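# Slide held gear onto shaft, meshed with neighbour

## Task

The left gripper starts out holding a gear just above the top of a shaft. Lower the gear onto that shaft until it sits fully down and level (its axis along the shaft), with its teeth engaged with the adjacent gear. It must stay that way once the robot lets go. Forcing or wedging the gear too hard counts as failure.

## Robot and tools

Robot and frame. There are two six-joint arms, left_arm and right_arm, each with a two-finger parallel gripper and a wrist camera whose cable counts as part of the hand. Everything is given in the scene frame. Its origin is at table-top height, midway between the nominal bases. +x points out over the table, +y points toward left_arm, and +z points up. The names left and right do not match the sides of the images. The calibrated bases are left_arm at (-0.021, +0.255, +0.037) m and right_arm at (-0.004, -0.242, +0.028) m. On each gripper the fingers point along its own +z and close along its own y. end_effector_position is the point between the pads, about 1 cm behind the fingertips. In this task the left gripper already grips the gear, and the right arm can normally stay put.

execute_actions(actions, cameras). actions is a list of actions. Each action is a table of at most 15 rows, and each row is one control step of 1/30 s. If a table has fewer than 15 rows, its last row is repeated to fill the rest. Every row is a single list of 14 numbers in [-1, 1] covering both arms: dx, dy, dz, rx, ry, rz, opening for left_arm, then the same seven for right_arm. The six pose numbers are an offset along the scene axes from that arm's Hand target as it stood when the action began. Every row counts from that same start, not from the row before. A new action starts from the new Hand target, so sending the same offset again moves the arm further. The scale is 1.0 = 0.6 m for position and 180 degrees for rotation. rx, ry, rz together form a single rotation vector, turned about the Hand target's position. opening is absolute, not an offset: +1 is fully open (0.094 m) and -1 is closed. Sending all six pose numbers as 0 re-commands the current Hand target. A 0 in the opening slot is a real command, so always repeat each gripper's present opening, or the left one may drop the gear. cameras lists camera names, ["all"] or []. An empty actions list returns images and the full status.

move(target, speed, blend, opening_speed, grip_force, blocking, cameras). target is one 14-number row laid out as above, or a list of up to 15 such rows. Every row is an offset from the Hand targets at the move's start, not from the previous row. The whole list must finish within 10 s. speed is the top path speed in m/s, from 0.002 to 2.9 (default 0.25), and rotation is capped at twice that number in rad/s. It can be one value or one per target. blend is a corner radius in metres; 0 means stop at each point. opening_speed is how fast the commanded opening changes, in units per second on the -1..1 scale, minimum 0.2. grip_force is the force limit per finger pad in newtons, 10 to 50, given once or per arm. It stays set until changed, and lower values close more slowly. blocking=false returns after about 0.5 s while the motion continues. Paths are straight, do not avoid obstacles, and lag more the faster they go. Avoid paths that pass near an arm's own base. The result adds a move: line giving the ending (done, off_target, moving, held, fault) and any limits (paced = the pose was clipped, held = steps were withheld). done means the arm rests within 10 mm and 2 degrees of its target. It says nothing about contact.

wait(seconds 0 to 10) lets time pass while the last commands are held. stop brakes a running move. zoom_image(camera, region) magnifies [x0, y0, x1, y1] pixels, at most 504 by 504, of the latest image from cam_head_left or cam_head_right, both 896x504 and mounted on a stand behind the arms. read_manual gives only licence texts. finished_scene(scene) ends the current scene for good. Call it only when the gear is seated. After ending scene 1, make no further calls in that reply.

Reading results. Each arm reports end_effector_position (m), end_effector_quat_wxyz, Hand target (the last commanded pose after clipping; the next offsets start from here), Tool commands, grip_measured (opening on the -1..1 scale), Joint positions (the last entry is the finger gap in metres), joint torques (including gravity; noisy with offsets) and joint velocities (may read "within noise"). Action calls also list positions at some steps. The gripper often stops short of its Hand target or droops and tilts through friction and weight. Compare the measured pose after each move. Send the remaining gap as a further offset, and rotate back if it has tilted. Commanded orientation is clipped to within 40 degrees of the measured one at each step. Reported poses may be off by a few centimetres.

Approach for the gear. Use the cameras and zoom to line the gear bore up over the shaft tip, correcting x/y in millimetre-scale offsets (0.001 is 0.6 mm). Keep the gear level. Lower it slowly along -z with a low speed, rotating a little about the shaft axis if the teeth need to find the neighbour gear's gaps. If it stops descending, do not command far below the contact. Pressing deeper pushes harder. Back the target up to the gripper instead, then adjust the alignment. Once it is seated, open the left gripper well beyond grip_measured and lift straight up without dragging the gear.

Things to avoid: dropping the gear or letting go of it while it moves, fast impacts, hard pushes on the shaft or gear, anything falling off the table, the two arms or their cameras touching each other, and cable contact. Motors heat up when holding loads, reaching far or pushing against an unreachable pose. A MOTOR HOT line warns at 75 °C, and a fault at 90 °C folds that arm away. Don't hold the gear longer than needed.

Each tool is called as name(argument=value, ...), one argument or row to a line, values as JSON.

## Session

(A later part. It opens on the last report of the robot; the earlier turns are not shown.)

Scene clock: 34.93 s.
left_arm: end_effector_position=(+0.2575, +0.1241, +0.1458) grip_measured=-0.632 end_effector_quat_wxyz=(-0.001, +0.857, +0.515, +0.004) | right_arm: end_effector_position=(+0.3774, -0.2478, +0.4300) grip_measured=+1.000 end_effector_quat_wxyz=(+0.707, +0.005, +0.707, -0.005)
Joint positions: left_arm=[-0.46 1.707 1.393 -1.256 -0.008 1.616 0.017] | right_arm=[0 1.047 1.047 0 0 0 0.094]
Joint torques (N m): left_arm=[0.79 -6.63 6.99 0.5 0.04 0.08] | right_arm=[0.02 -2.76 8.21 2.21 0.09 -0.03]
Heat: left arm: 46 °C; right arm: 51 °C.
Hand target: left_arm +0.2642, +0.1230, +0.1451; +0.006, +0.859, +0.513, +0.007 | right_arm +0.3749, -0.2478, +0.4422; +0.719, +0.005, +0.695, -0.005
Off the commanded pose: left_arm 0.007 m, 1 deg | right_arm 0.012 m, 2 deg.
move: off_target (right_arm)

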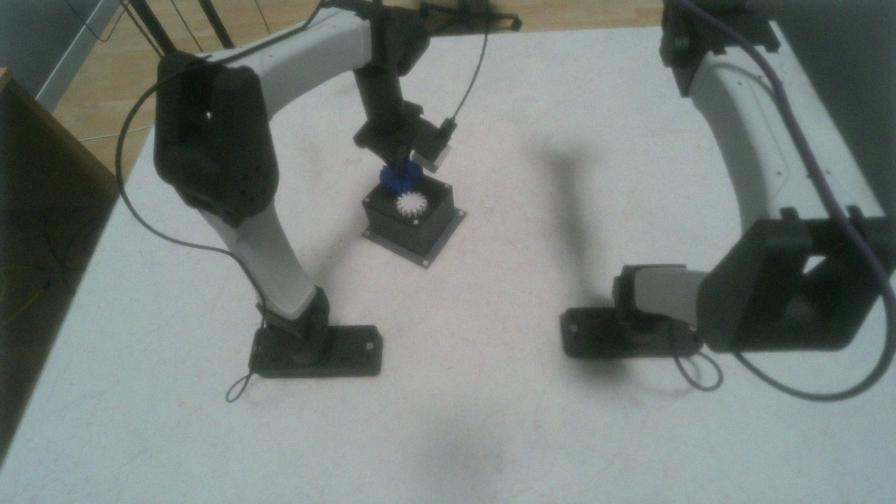

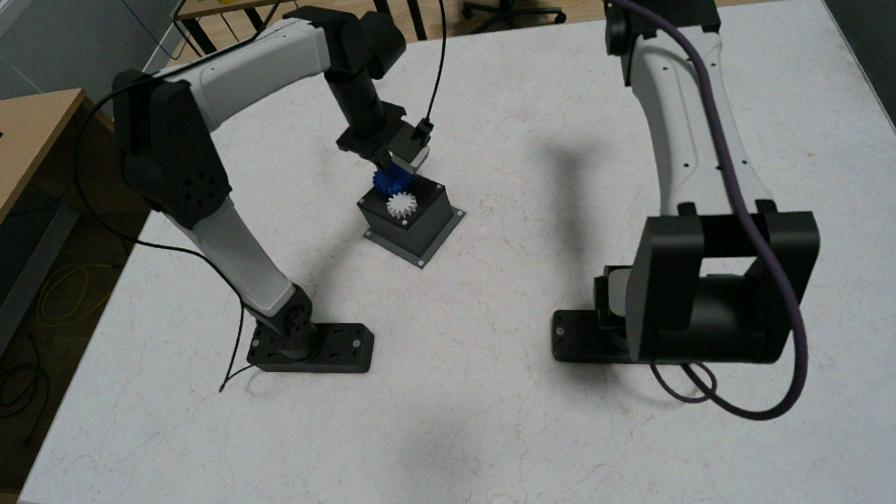

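move(
  target=[-0.006,-0.001,-0.005,0,0,0,-1,0,0,0,0,0,0,1],
  speed=0.03,
)

move(
  target=[0,0,-0.005,0,0,0,-1,0,0,0,0,0,0,1],
  speed=0.03,
)

move(
  target=[0,0,-0.005,0,0,0,-1,0,0,0,0,0,0,1],
  speed=0.03,
)

Scene clock: 36.27 s.
left_arm: end_effector_position=(+0.2571, +0.1243, +0.1431) grip_measured=-0.632 end_effector_quat_wxyz=(-0.002, +0.858, +0.514, +0.003) | right_arm: end_effector_position=(+0.3774, -0.2478, +0.4300) grip_measured=+1.000 end_effector_quat_wxyz=(+0.707, +0.005, +0.707, -0.005)
Joint positions: left_arm=[-0.46 1.707 1.383 -1.246 -0.008 1.616 0.017] | right_arm=[0 1.047 1.047 0 0 0 0.094]
Joint torques (N m): left_arm=[0.2 -7.45 5.76 0.52 0.04 0.03] | right_arm=[0.03 -2.78 8.2 2.21 0.1 -0.03]
Heat: left arm: 46 °C; right arm: 51 °C.
Hand target: left_arm +0.2607, +0.1224, +0.1422; +0.006, +0.858, +0.513, +0.007 | right_arm +0.3749, -0.2478, +0.4422; +0.719, +0.005, +0.695, -0.005
Off the commanded pose: left_arm 0.004 m, 1 deg | right_arm 0.012 m, 2 deg.
move: off_target (right_arm)

Scene clock: 36.97 s.
left_arm: end_effector_position=(+0.2568, +0.1243, +0.1403) grip_measured=-0.632 end_effector_quat_wxyz=(-0.002, +0.858, +0.514, +0.003) | right_arm: end_effector_position=(+0.3774, -0.2478, +0.4300) grip_measured=+1.000 end_effector_quat_wxyz=(+0.707, +0.005, +0.707, -0.005)
Joint positions: left_arm=[-0.46 1.707 1.372 -1.235 -0.007 1.616 0.017] | right_arm=[0 1.047 1.047 0 0 0 0.094]
Joint torques (N m): left_arm=[0.21 -7.36 5.76 0.53 0.04 0.01] | right_arm=[0.02 -2.77 8.21 2.22 0.1 -0.03]
Heat: left arm: 46 °C; right arm: 51 °C.
Hand target: left_arm +0.2606, +0.1224, +0.1391; +0.006, +0.858, +0.513, +0.007 | right_arm +0.3749, -0.2478, +0.4422; +0.719, +0.005, +0.695, -0.005
Off the commanded pose: left_arm 0.004 m, 1 deg | right_arm 0.012 m, 2 deg.
move: off_target (right_arm)

Scene clock: 37.67 s.
left_arm: end_effector_position=(+0.2567, +0.1243, +0.1379) grip_measured=-0.632 end_effector_quat_wxyz=(-0.001, +0.858, +0.514, +0.003) | right_arm: end_effector_position=(+0.3774, -0.2478, +0.4300) grip_measured=+1.000 end_effector_quat_wxyz=(+0.707, +0.005, +0.707, -0.005)
Joint positions: left_arm=[-0.46 1.707 1.362 -1.225 -0.006 1.616 0.017] | right_arm=[0 1.047 1.047 0 0 0 0.094]
Joint torques (N m): left_arm=[0.21 -7.31 5.63 0.54 0.02 0.01] | right_arm=[0.01 -2.8 8.2 2.22 0.09 -0.03]
Heat: left arm: 46 °C; right arm: 51 °C.
Hand target: left_arm +0.2606, +0.1223, +0.1361; +0.006, +0.858, +0.513, +0.007 | right_arm +0.3749, -0.2478, +0.4422; +0.719, +0.005, +0.695, -0.005
Off the commanded pose: left_arm 0.005 m, 1 deg | right_arm 0.012 m, 2 deg.
move: off_target (right_arm)

move(
  target=[-0.002,0,-0.005,0,0,0,-1,0,0,0,0,0,0,1],
  speed=0.03,
)

move(
  target=[0,0,-0.005,0,0,0,-1,0,0,0,0,0,0,1],
  speed=0.03,
  cameras=["all"],
)

zoom_image(
  camera="cam_head_left",
  region=[370, 150, 430, 230],
)

zoom_image(
  camera="cam_head_right",
  region=[360, 150, 420, 230],
)

Scene clock: 39.03 s.
left_arm: end_effector_position=(+0.2566, +0.1243, +0.1371) grip_measured=-0.632 end_effector_quat_wxyz=(-0.001, +0.858, +0.514, +0.003) | right_arm: end_effector_position=(+0.3774, -0.2478, +0.4300) grip_measured=+1.000 end_effector_quat_wxyz=(+0.707, +0.005, +0.707, -0.005)
Joint positions: left_arm=[-0.46 1.707 1.359 -1.222 -0.006 1.616 0.017] | right_arm=[0 1.047 1.047 0 0 0 0.094]
Joint torques (N m): left_arm=[0.06 -7.47 4.52 0.63 0.03 -0.02] | right_arm=[0.02 -2.81 8.17 2.22 0.1 -0.03]
Heat: left arm: 46 °C; right arm: 51 °C.
Hand target: left_arm +0.2594, +0.1224, +0.1331; +0.006, +0.858, +0.513, +0.007 | right_arm +0.3749, -0.2478, +0.4422; +0.719, +0.005, +0.695, -0.005
Off the commanded pose: left_arm 0.005 m, 1 deg | right_arm 0.012 m, 2 deg.
move: off_target (right_arm)

Scene clock: 39.73 s.
left_arm: end_effector_position=(+0.2566, +0.1243, +0.1368) grip_measured=-0.632 end_effector_quat_wxyz=(-0.001, +0.858, +0.514, +0.003) | right_arm: end_effector_position=(+0.3774, -0.2478, +0.4300) grip_measured=+1.000 end_effector_quat_wxyz=(+0.707, +0.005, +0.707, -0.005)
Joint positions: left_arm=[-0.46 1.706 1.356 -1.219 -0.006 1.616 0.017] | right_arm=[0 1.047 1.047 0 0 0 0.094]
Joint torques (N m): left_arm=[0.08 -7.27 3.89 0.72 0.03 -0.01] | right_arm=[0.03 -2.78 8.18 2.22 0.09 -0.03]
Heat: left arm: 46 °C; right arm: 51 °C.
Hand target: left_arm +0.2595, +0.1223, +0.1301; +0.006, +0.858, +0.513, +0.007 | right_arm +0.3749, -0.2478, +0.4422; +0.719, +0.005, +0.695, -0.005
Off the commanded pose: left_arm 0.007 m, 1 deg | right_arm 0.012 m, 2 deg.
move: off_target (right_arm)

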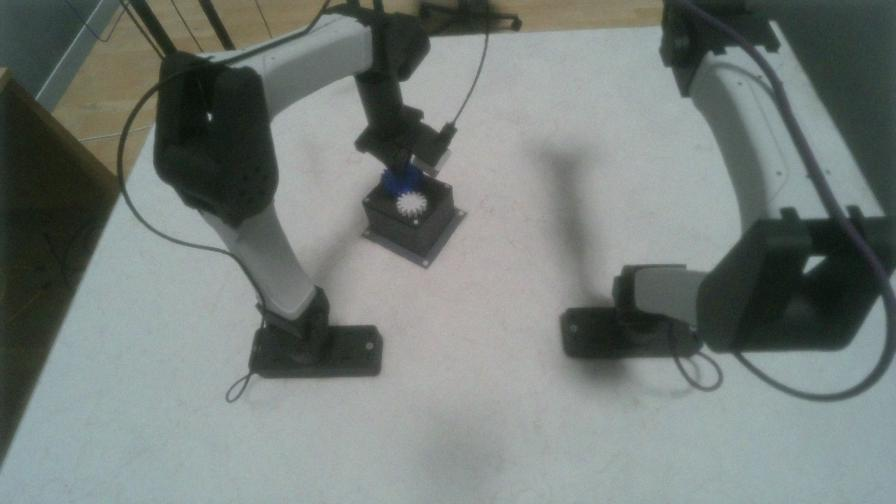

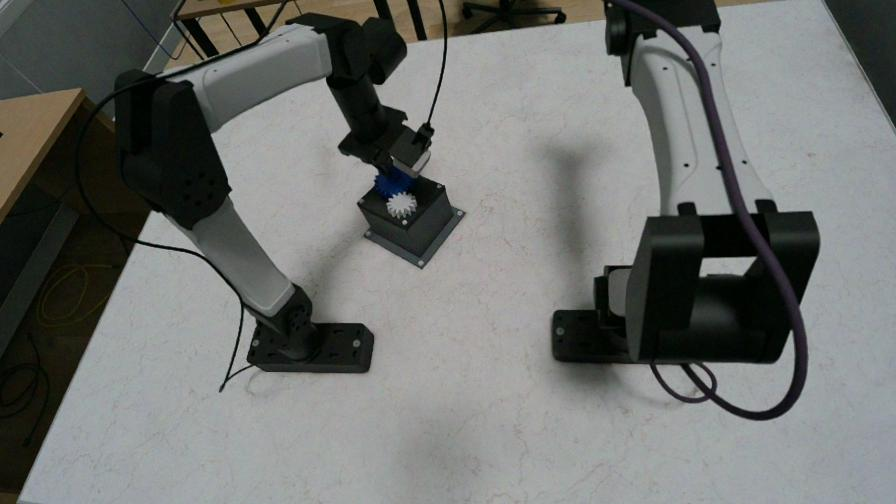

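Scaled by 6.300.

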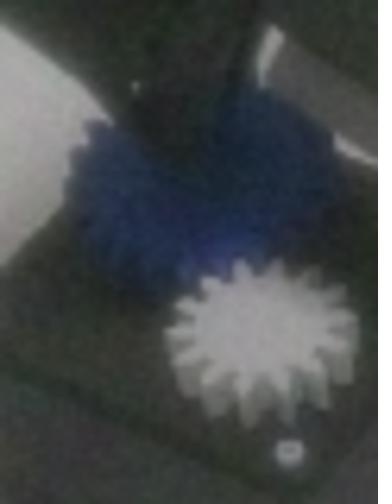

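Scaled by 6.300.

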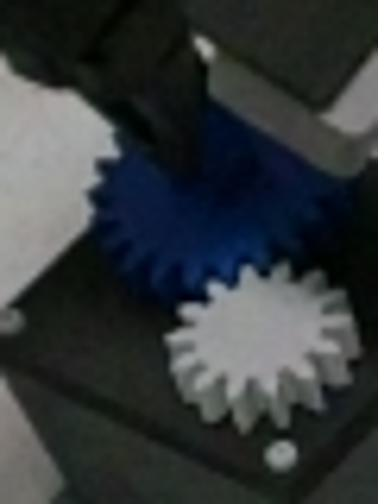

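move(
  target=[0,0,0.003,0,0,0.012,-1,0,0,0,0,0,0,1],
  speed=0.05,
)

move(
  target=[0,0,0,0,0,0.012,-1,0,0,0,0,0,0,1],
  speed=0.05,
)

move(
  target=[0,0,0,0,0,0.012,-1,0,0,0,0,0,0,1],
  speed=0.05,
)

move(
  target=[0,0,0,0,0,0.012,-1,0,0,0,0,0,0,1],
  speed=0.05,
)

Scene clock: 41.90 s.
left_arm: end_effector_position=(+0.2566, +0.1243, +0.1368) grip_measured=-0.632 end_effector_quat_wxyz=(-0.001, +0.852, +0.523, +0.003) | right_arm: end_effector_position=(+0.3774, -0.2478, +0.4300) grip_measured=+1.000 end_effector_quat_wxyz=(+0.707, +0.005, +0.707, -0.005)
Joint positions: left_arm=[-0.46 1.706 1.356 -1.219 -0.006 1.597 0.017] | right_arm=[0 1.047 1.047 0 0 0 0.094]
Joint torques (N m): left_arm=[0.08 -7.34 4.48 0.65 0.02 -0.16] | right_arm=[0.03 -2.8 8.18 2.22 0.09 -0.02]
Heat: left arm: 46 °C; right arm: 51 °C.
Hand target: left_arm +0.2595, +0.1223, +0.1319; +0.006, +0.849, +0.529, +0.007 | right_arm +0.3749, -0.2478, +0.4422; +0.719, +0.005, +0.695, -0.005
Off the commanded pose: left_arm 0.006 m, 1 deg | right_arm 0.012 m, 2 deg.
move: off_target (right_arm)

Scene clock: 42.80 s.
left_arm: end_effector_position=(+0.2566, +0.1243, +0.1368) grip_measured=-0.632 end_effector_quat_wxyz=(-0.001, +0.843, +0.538, +0.003) | right_arm: end_effector_position=(+0.3774, -0.2478, +0.4300) grip_measured=+1.000 end_effector_quat_wxyz=(+0.707, +0.005, +0.707, -0.005)
Joint positions: left_arm=[-0.46 1.706 1.356 -1.219 -0.006 1.56 0.017] | right_arm=[0 1.047 1.047 0 0 0 0.094]
Joint torques (N m): left_arm=[0.05 -7.3 4.49 0.65 0.02 -0.2] | right_arm=[0.02 -2.77 8.21 2.22 0.09 -0.02]
Heat: left arm: 46 °C; right arm: 51 °C.
Hand target: left_arm +0.2594, +0.1223, +0.1319; +0.005, +0.839, +0.545, +0.007 | right_arm +0.3749, -0.2478, +0.4422; +0.719, +0.005, +0.695, -0.005
Off the commanded pose: left_arm 0.006 m, 1 deg | right_arm 0.012 m, 2 deg.
move: off_target (right_arm)

Scene clock: 43.70 s.
left_arm: end_effector_position=(+0.2566, +0.1243, +0.1368) grip_measured=-0.632 end_effector_quat_wxyz=(+0.000, +0.832, +0.554, +0.003) | right_arm: end_effector_position=(+0.3774, -0.2478, +0.4300) grip_measured=+1.000 end_effector_quat_wxyz=(+0.707, +0.005, +0.707, -0.005)
Joint positions: left_arm=[-0.46 1.706 1.356 -1.219 -0.006 1.522 0.017] | right_arm=[0 1.047 1.047 0 0 0 0.094]
Joint torques (N m): left_arm=[0.03 -7.27 4.53 0.65 0.02 -0.17] | right_arm=[-0.01 -2.77 8.21 2.22 0.1 -0.03]
Heat: left arm: 46 °C; right arm: 51 °C.
Hand target: left_arm +0.2594, +0.1224, +0.1319; +0.005, +0.828, +0.560, +0.007 | right_arm +0.3749, -0.2478, +0.4422; +0.719, +0.005, +0.695, -0.005
Off the commanded pose: left_arm 0.006 m, 1 deg | right_arm 0.012 m, 2 deg.
move: off_target (right_arm)

Scene clock: 44.63 s.
left_arm: end_effector_position=(+0.2567, +0.1242, +0.1368) grip_measured=-0.632 end_effector_quat_wxyz=(+0.000, +0.821, +0.570, +0.004) | right_arm: end_effector_position=(+0.3774, -0.2478, +0.4300) grip_measured=+1.000 end_effector_quat_wxyz=(+0.707, +0.005, +0.707, -0.005)
Joint positions: left_arm=[-0.46 1.706 1.356 -1.218 -0.006 1.483 0.017] | right_arm=[0 1.047 1.047 0 0 0 0.094]
Joint torques (N m): left_arm=[-0.02 -7.23 4.55 0.65 0.01 -0.19] | right_arm=[0.01 -2.8 8.18 2.22 0.09 -0.03]
Heat: left arm: 45 °C; right arm: 51 °C.
Hand target: left_arm +0.2595, +0.1223, +0.1319; +0.005, +0.817, +0.576, +0.007 | right_arm +0.3749, -0.2478, +0.4422; +0.719, +0.005, +0.695, -0.005
Off the commanded pose: left_arm 0.006 m, 1 deg | right_arm 0.012 m, 2 deg.
move: off_target (right_arm)

move(
  target=[0,0,-0.002,0,0,0.014,-1,0,0,0,0,0,0,1],
  speed=0.05,
)

move(
  target=[0,0,0,0,0,0.014,-1,0,0,0,0,0,0,1],
  speed=0.05,
)

move(
  target=[0,0,0,0,0,0.014,-1,0,0,0,0,0,0,1],
  speed=0.05,
)

move(
  target=[0,0,0,0,0,0.014,-1,0,0,0,0,0,0,1],
  speed=0.05,
  cameras=["all"],
)

zoom_image(
  camera="cam_head_right",
  region=[360, 150, 420, 230],
)

Scene clock: 46.37 s.
left_arm: end_effector_position=(+0.2566, +0.1243, +0.1366) grip_measured=-0.632 end_effector_quat_wxyz=(+0.000, +0.809, +0.588, +0.003) | right_arm: end_effector_position=(+0.3774, -0.2478, +0.4300) grip_measured=+1.000 end_effector_quat_wxyz=(+0.707, +0.005, +0.707, -0.005)
Joint positions: left_arm=[-0.46 1.706 1.356 -1.218 -0.006 1.439 0.017] | right_arm=[0 1.047 1.047 0 0 0 0.094]
Joint torques (N m): left_arm=[-0.03 -7.19 4.26 0.69 0.02 -0.19] | right_arm=[0.02 -2.8 8.2 2.21 0.1 -0.03]
Heat: left arm: 45 °C; right arm: 51 °C.
Hand target: left_arm +0.2594, +0.1224, +0.1307; +0.005, +0.805, +0.594, +0.007 | right_arm +0.3749, -0.2478, +0.4422; +0.719, +0.005, +0.695, -0.005
Off the commanded pose: left_arm 0.007 m, 1 deg | right_arm 0.012 m, 2 deg.
move: off_target (right_arm)

Scene clock: 47.33 s.
left_arm: end_effector_position=(+0.2566, +0.1243, +0.1366) grip_measured=-0.632 end_effector_quat_wxyz=(+0.000, +0.795, +0.606, +0.003) | right_arm: end_effector_position=(+0.3774, -0.2478, +0.4300) grip_measured=+1.000 end_effector_quat_wxyz=(+0.707, +0.005, +0.707, -0.005)
Joint positions: left_arm=[-0.46 1.706 1.356 -1.218 -0.006 1.394 0.017] | right_arm=[0 1.047 1.047 0 0 0 0.094]
Joint torques (N m): left_arm=[-0.08 -7.17 4.26 0.67 -0.01 -0.18] | right_arm=[-0.01 -2.77 8.18 2.22 0.1 -0.03]
Heat: left arm: 45 °C; right arm: 51 °C.
Hand target: left_arm +0.2594, +0.1224, +0.1307; +0.005, +0.791, +0.611, +0.008 | right_arm +0.3749, -0.2478, +0.4422; +0.719, +0.005, +0.695, -0.005
Off the commanded pose: left_arm 0.007 m, 1 deg | right_arm 0.012 m, 2 deg.
move: off_target (right_arm)

Scene clock: 48.27 s.
left_arm: end_effector_position=(+0.2566, +0.1243, +0.1366) grip_measured=-0.632 end_effector_quat_wxyz=(+0.000, +0.782, +0.624, +0.003) | right_arm: end_effector_position=(+0.3774, -0.2478, +0.4300) grip_measured=+1.000 end_effector_quat_wxyz=(+0.707, +0.005, +0.707, -0.005)
Joint positions: left_arm=[-0.46 1.706 1.356 -1.218 -0.006 1.35 0.017] | right_arm=[0 1.047 1.047 0 0 0 0.094]
Joint torques (N m): left_arm=[-0.1 -7.12 4.4 0.69 -0.02 -0.2] | right_arm=[0.02 -2.77 8.21 2.22 0.1 -0.02]
Heat: left arm: 45 °C; right arm: 51 °C.
Hand target: left_arm +0.2594, +0.1224, +0.1307; +0.005, +0.778, +0.629, +0.008 | right_arm +0.3749, -0.2478, +0.4422; +0.719, +0.005, +0.695, -0.005
Off the commanded pose: left_arm 0.007 m, 1 deg | right_arm 0.012 m, 2 deg.
move: off_target (right_arm)

Scene clock: 49.20 s.
left_arm: end_effector_position=(+0.2566, +0.1243, +0.1365) grip_measured=-0.632 end_effector_quat_wxyz=(+0.000, +0.768, +0.641, +0.003) | right_arm: end_effector_position=(+0.3774, -0.2478, +0.4300) grip_measured=+1.000 end_effector_quat_wxyz=(+0.707, +0.005, +0.707, -0.005)
Joint positions: left_arm=[-0.46 1.706 1.355 -1.218 -0.006 1.306 0.017] | right_arm=[0 1.047 1.047 0 0 0 0.094]
Joint torques (N m): left_arm=[-0.17 -7.06 4.44 0.68 -0.02 -0.18] | right_arm=[0.01 -2.77 8.21 2.22 0.1 -0.03]
Heat: left arm: 45 °C; right arm: 51 °C.
Hand target: left_arm +0.2594, +0.1224, +0.1307; +0.004, +0.764, +0.645, +0.008 | right_arm +0.3749, -0.2478, +0.4422; +0.719, +0.005, +0.695, -0.005
Off the commanded pose: left_arm 0.007 m, 1 deg | right_arm 0.012 m, 2 deg.
move: off_target (right_arm)

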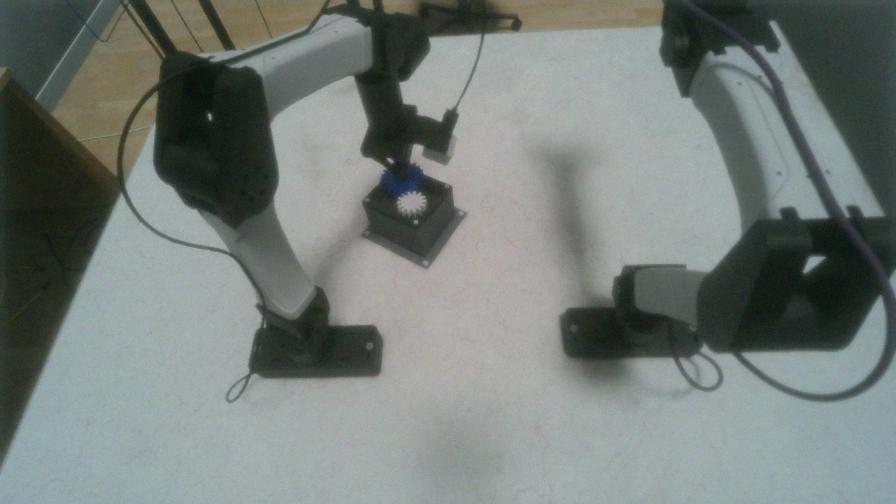

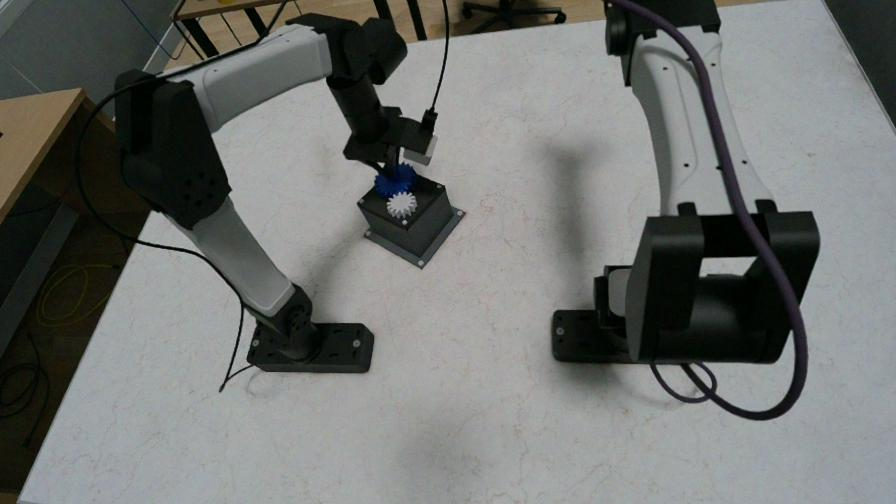

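Scaled by 6.300.

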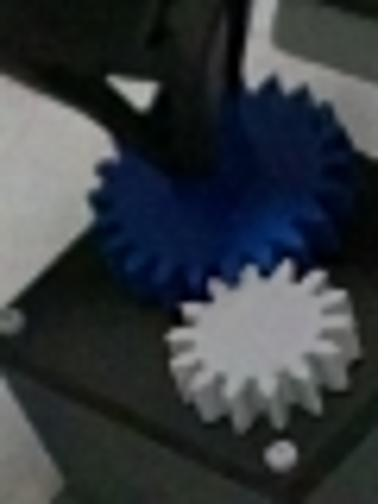

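move(
  target=[-0.002,0,0.006,0,0,0,-1,0,0,0,0,0,0,1],
  speed=0.05,
)

move(
  target=[0,0,0,0,0,0,-0.2,0,0,0,0,0,0,1],
  opening_speed=0.8,
)

move(
  target=[0,0,0.12,0,0,0,-0.2,0,0,0,0,0,0,1],
  speed=0.12,
  cameras=["all"],
)

zoom_image(
  camera="cam_head_right",
  region=[360, 150, 420, 230],
)

zoom_image(
  camera="cam_head_left",
  region=[370, 150, 430, 230],
)

Scene clock: 51.27 s.
left_arm: end_effector_position=(+0.2566, +0.1243, +0.1365) grip_measured=-0.632 end_effector_quat_wxyz=(+0.000, +0.767, +0.642, +0.003) | right_arm: end_effector_position=(+0.3774, -0.2478, +0.4300) grip_measured=+1.000 end_effector_quat_wxyz=(+0.707, +0.005, +0.707, -0.005)
Joint positions: left_arm=[-0.46 1.706 1.355 -1.218 -0.006 1.304 0.017] | right_arm=[0 1.047 1.047 0 0 0 0.094]
Joint torques (N m): left_arm=[-0.29 -7.57 5.14 0.54 -0.01 -0.18] | right_arm=[0.01 -2.76 8.2 2.21 0.09 -0.03]
Heat: left arm: 45 °C; right arm: 51 °C.
Hand target: left_arm +0.2582, +0.1224, +0.1343; +0.004, +0.764, +0.646, +0.008 | right_arm +0.3749, -0.2478, +0.4422; +0.719, +0.005, +0.695, -0.005
Off the commanded pose: left_arm 0.003 m, 1 deg | right_arm 0.012 m, 2 deg.
move: off_target (right_arm)

Scene clock: 52.50 s.
left_arm: end_effector_position=(+0.2568, +0.1243, +0.1351) grip_measured=-0.203 end_effector_quat_wxyz=(+0.001, +0.765, +0.644, +0.004) | right_arm: end_effector_position=(+0.3774, -0.2478, +0.4300) grip_measured=+1.000 end_effector_quat_wxyz=(+0.707, +0.005, +0.707, -0.005)
Joint positions: left_arm=[-0.46 1.706 1.349 -1.21 -0.007 1.296 0.037] | right_arm=[0 1.047 1.047 0 0 0 0.094]
Joint torques (N m): left_arm=[-0.29 -7.61 5.67 0.49 -0.02 -0.11] | right_arm=[0.02 -2.78 8.21 2.22 0.1 -0.03]
Heat: left arm: 45 °C; right arm: 51 °C.
Hand target: left_arm +0.2582, +0.1224, +0.1343; +0.004, +0.764, +0.646, +0.008 | right_arm +0.3749, -0.2478, +0.4422; +0.719, +0.005, +0.695, -0.005
Off the commanded pose: left_arm 0.002 m, 1 deg | right_arm 0.012 m, 2 deg.
move: off_target (right_arm)

Scene clock: 53.87 s.
left_arm: end_effector_position=(+0.2578, +0.1238, +0.2031) grip_measured=-0.202 end_effector_quat_wxyz=(+0.005, +0.765, +0.644, +0.006) | right_arm: end_effector_position=(+0.3774, -0.2478, +0.4300) grip_measured=+1.000 end_effector_quat_wxyz=(+0.707, +0.005, +0.707, -0.005)
Joint positions: left_arm=[-0.46 1.706 1.62 -1.471 -0.007 1.296 0.037] | right_arm=[0 1.047 1.047 0 0 0 0.094]
Joint torques (N m): left_arm=[-0.29 -6.97 7.75 0.27 -0.03 -0.12] | right_arm=[0.02 -2.76 8.23 2.22 0.09 -0.02]
Heat: left arm: 45 °C; right arm: 51 °C.
Hand target: left_arm +0.2583, +0.1223, +0.2063; +0.005, +0.764, +0.646, +0.008 | right_arm +0.3749, -0.2478, +0.4422; +0.719, +0.005, +0.695, -0.005
Off the commanded pose: left_arm 0.003 m, 0 deg | right_arm 0.012 m, 2 deg.
move: off_target (right_arm)

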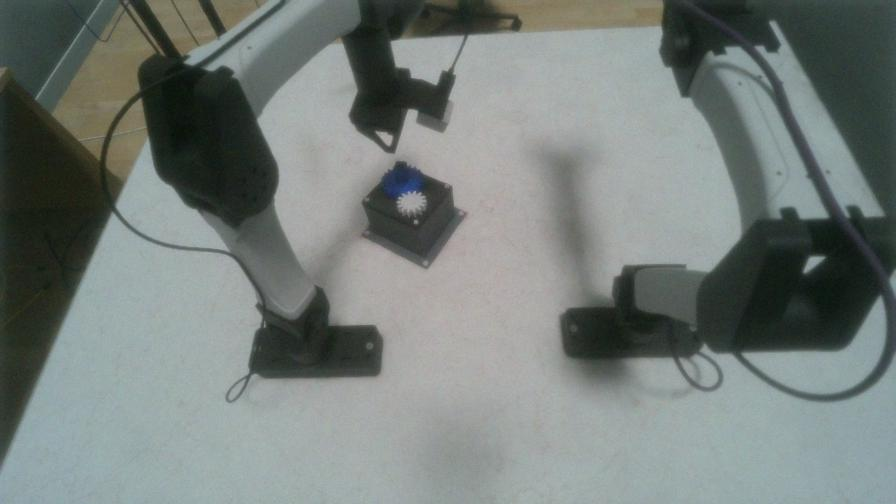

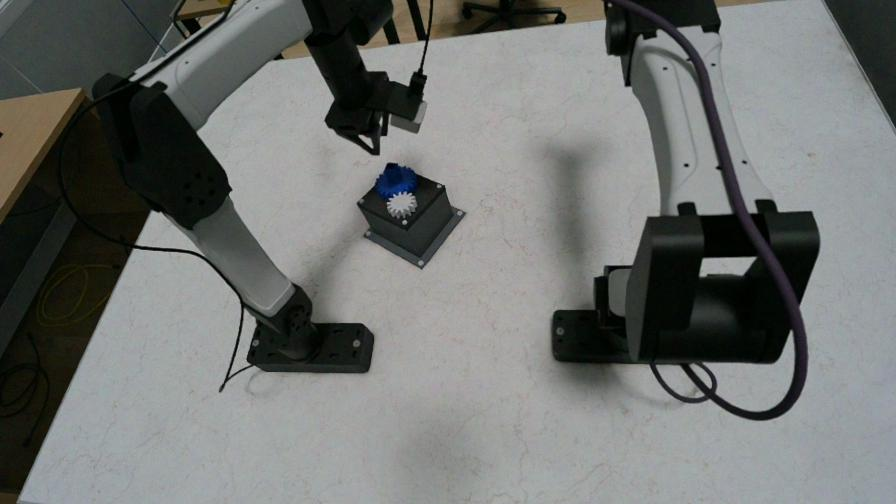

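Scaled by 6.300.

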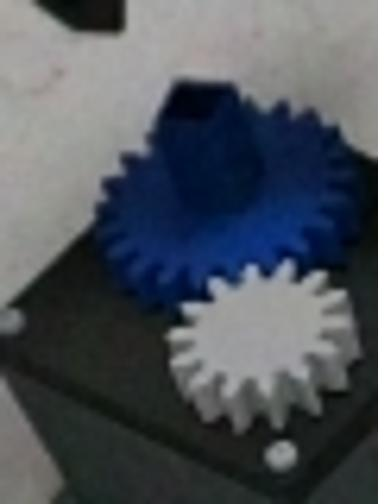

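Scaled by 6.300.

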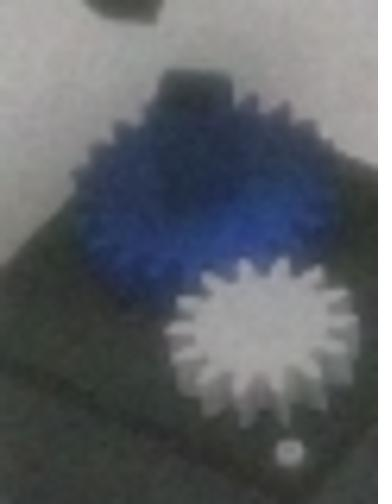

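finished_scene(
  scene=1,
)

The scene is finished: the task was done.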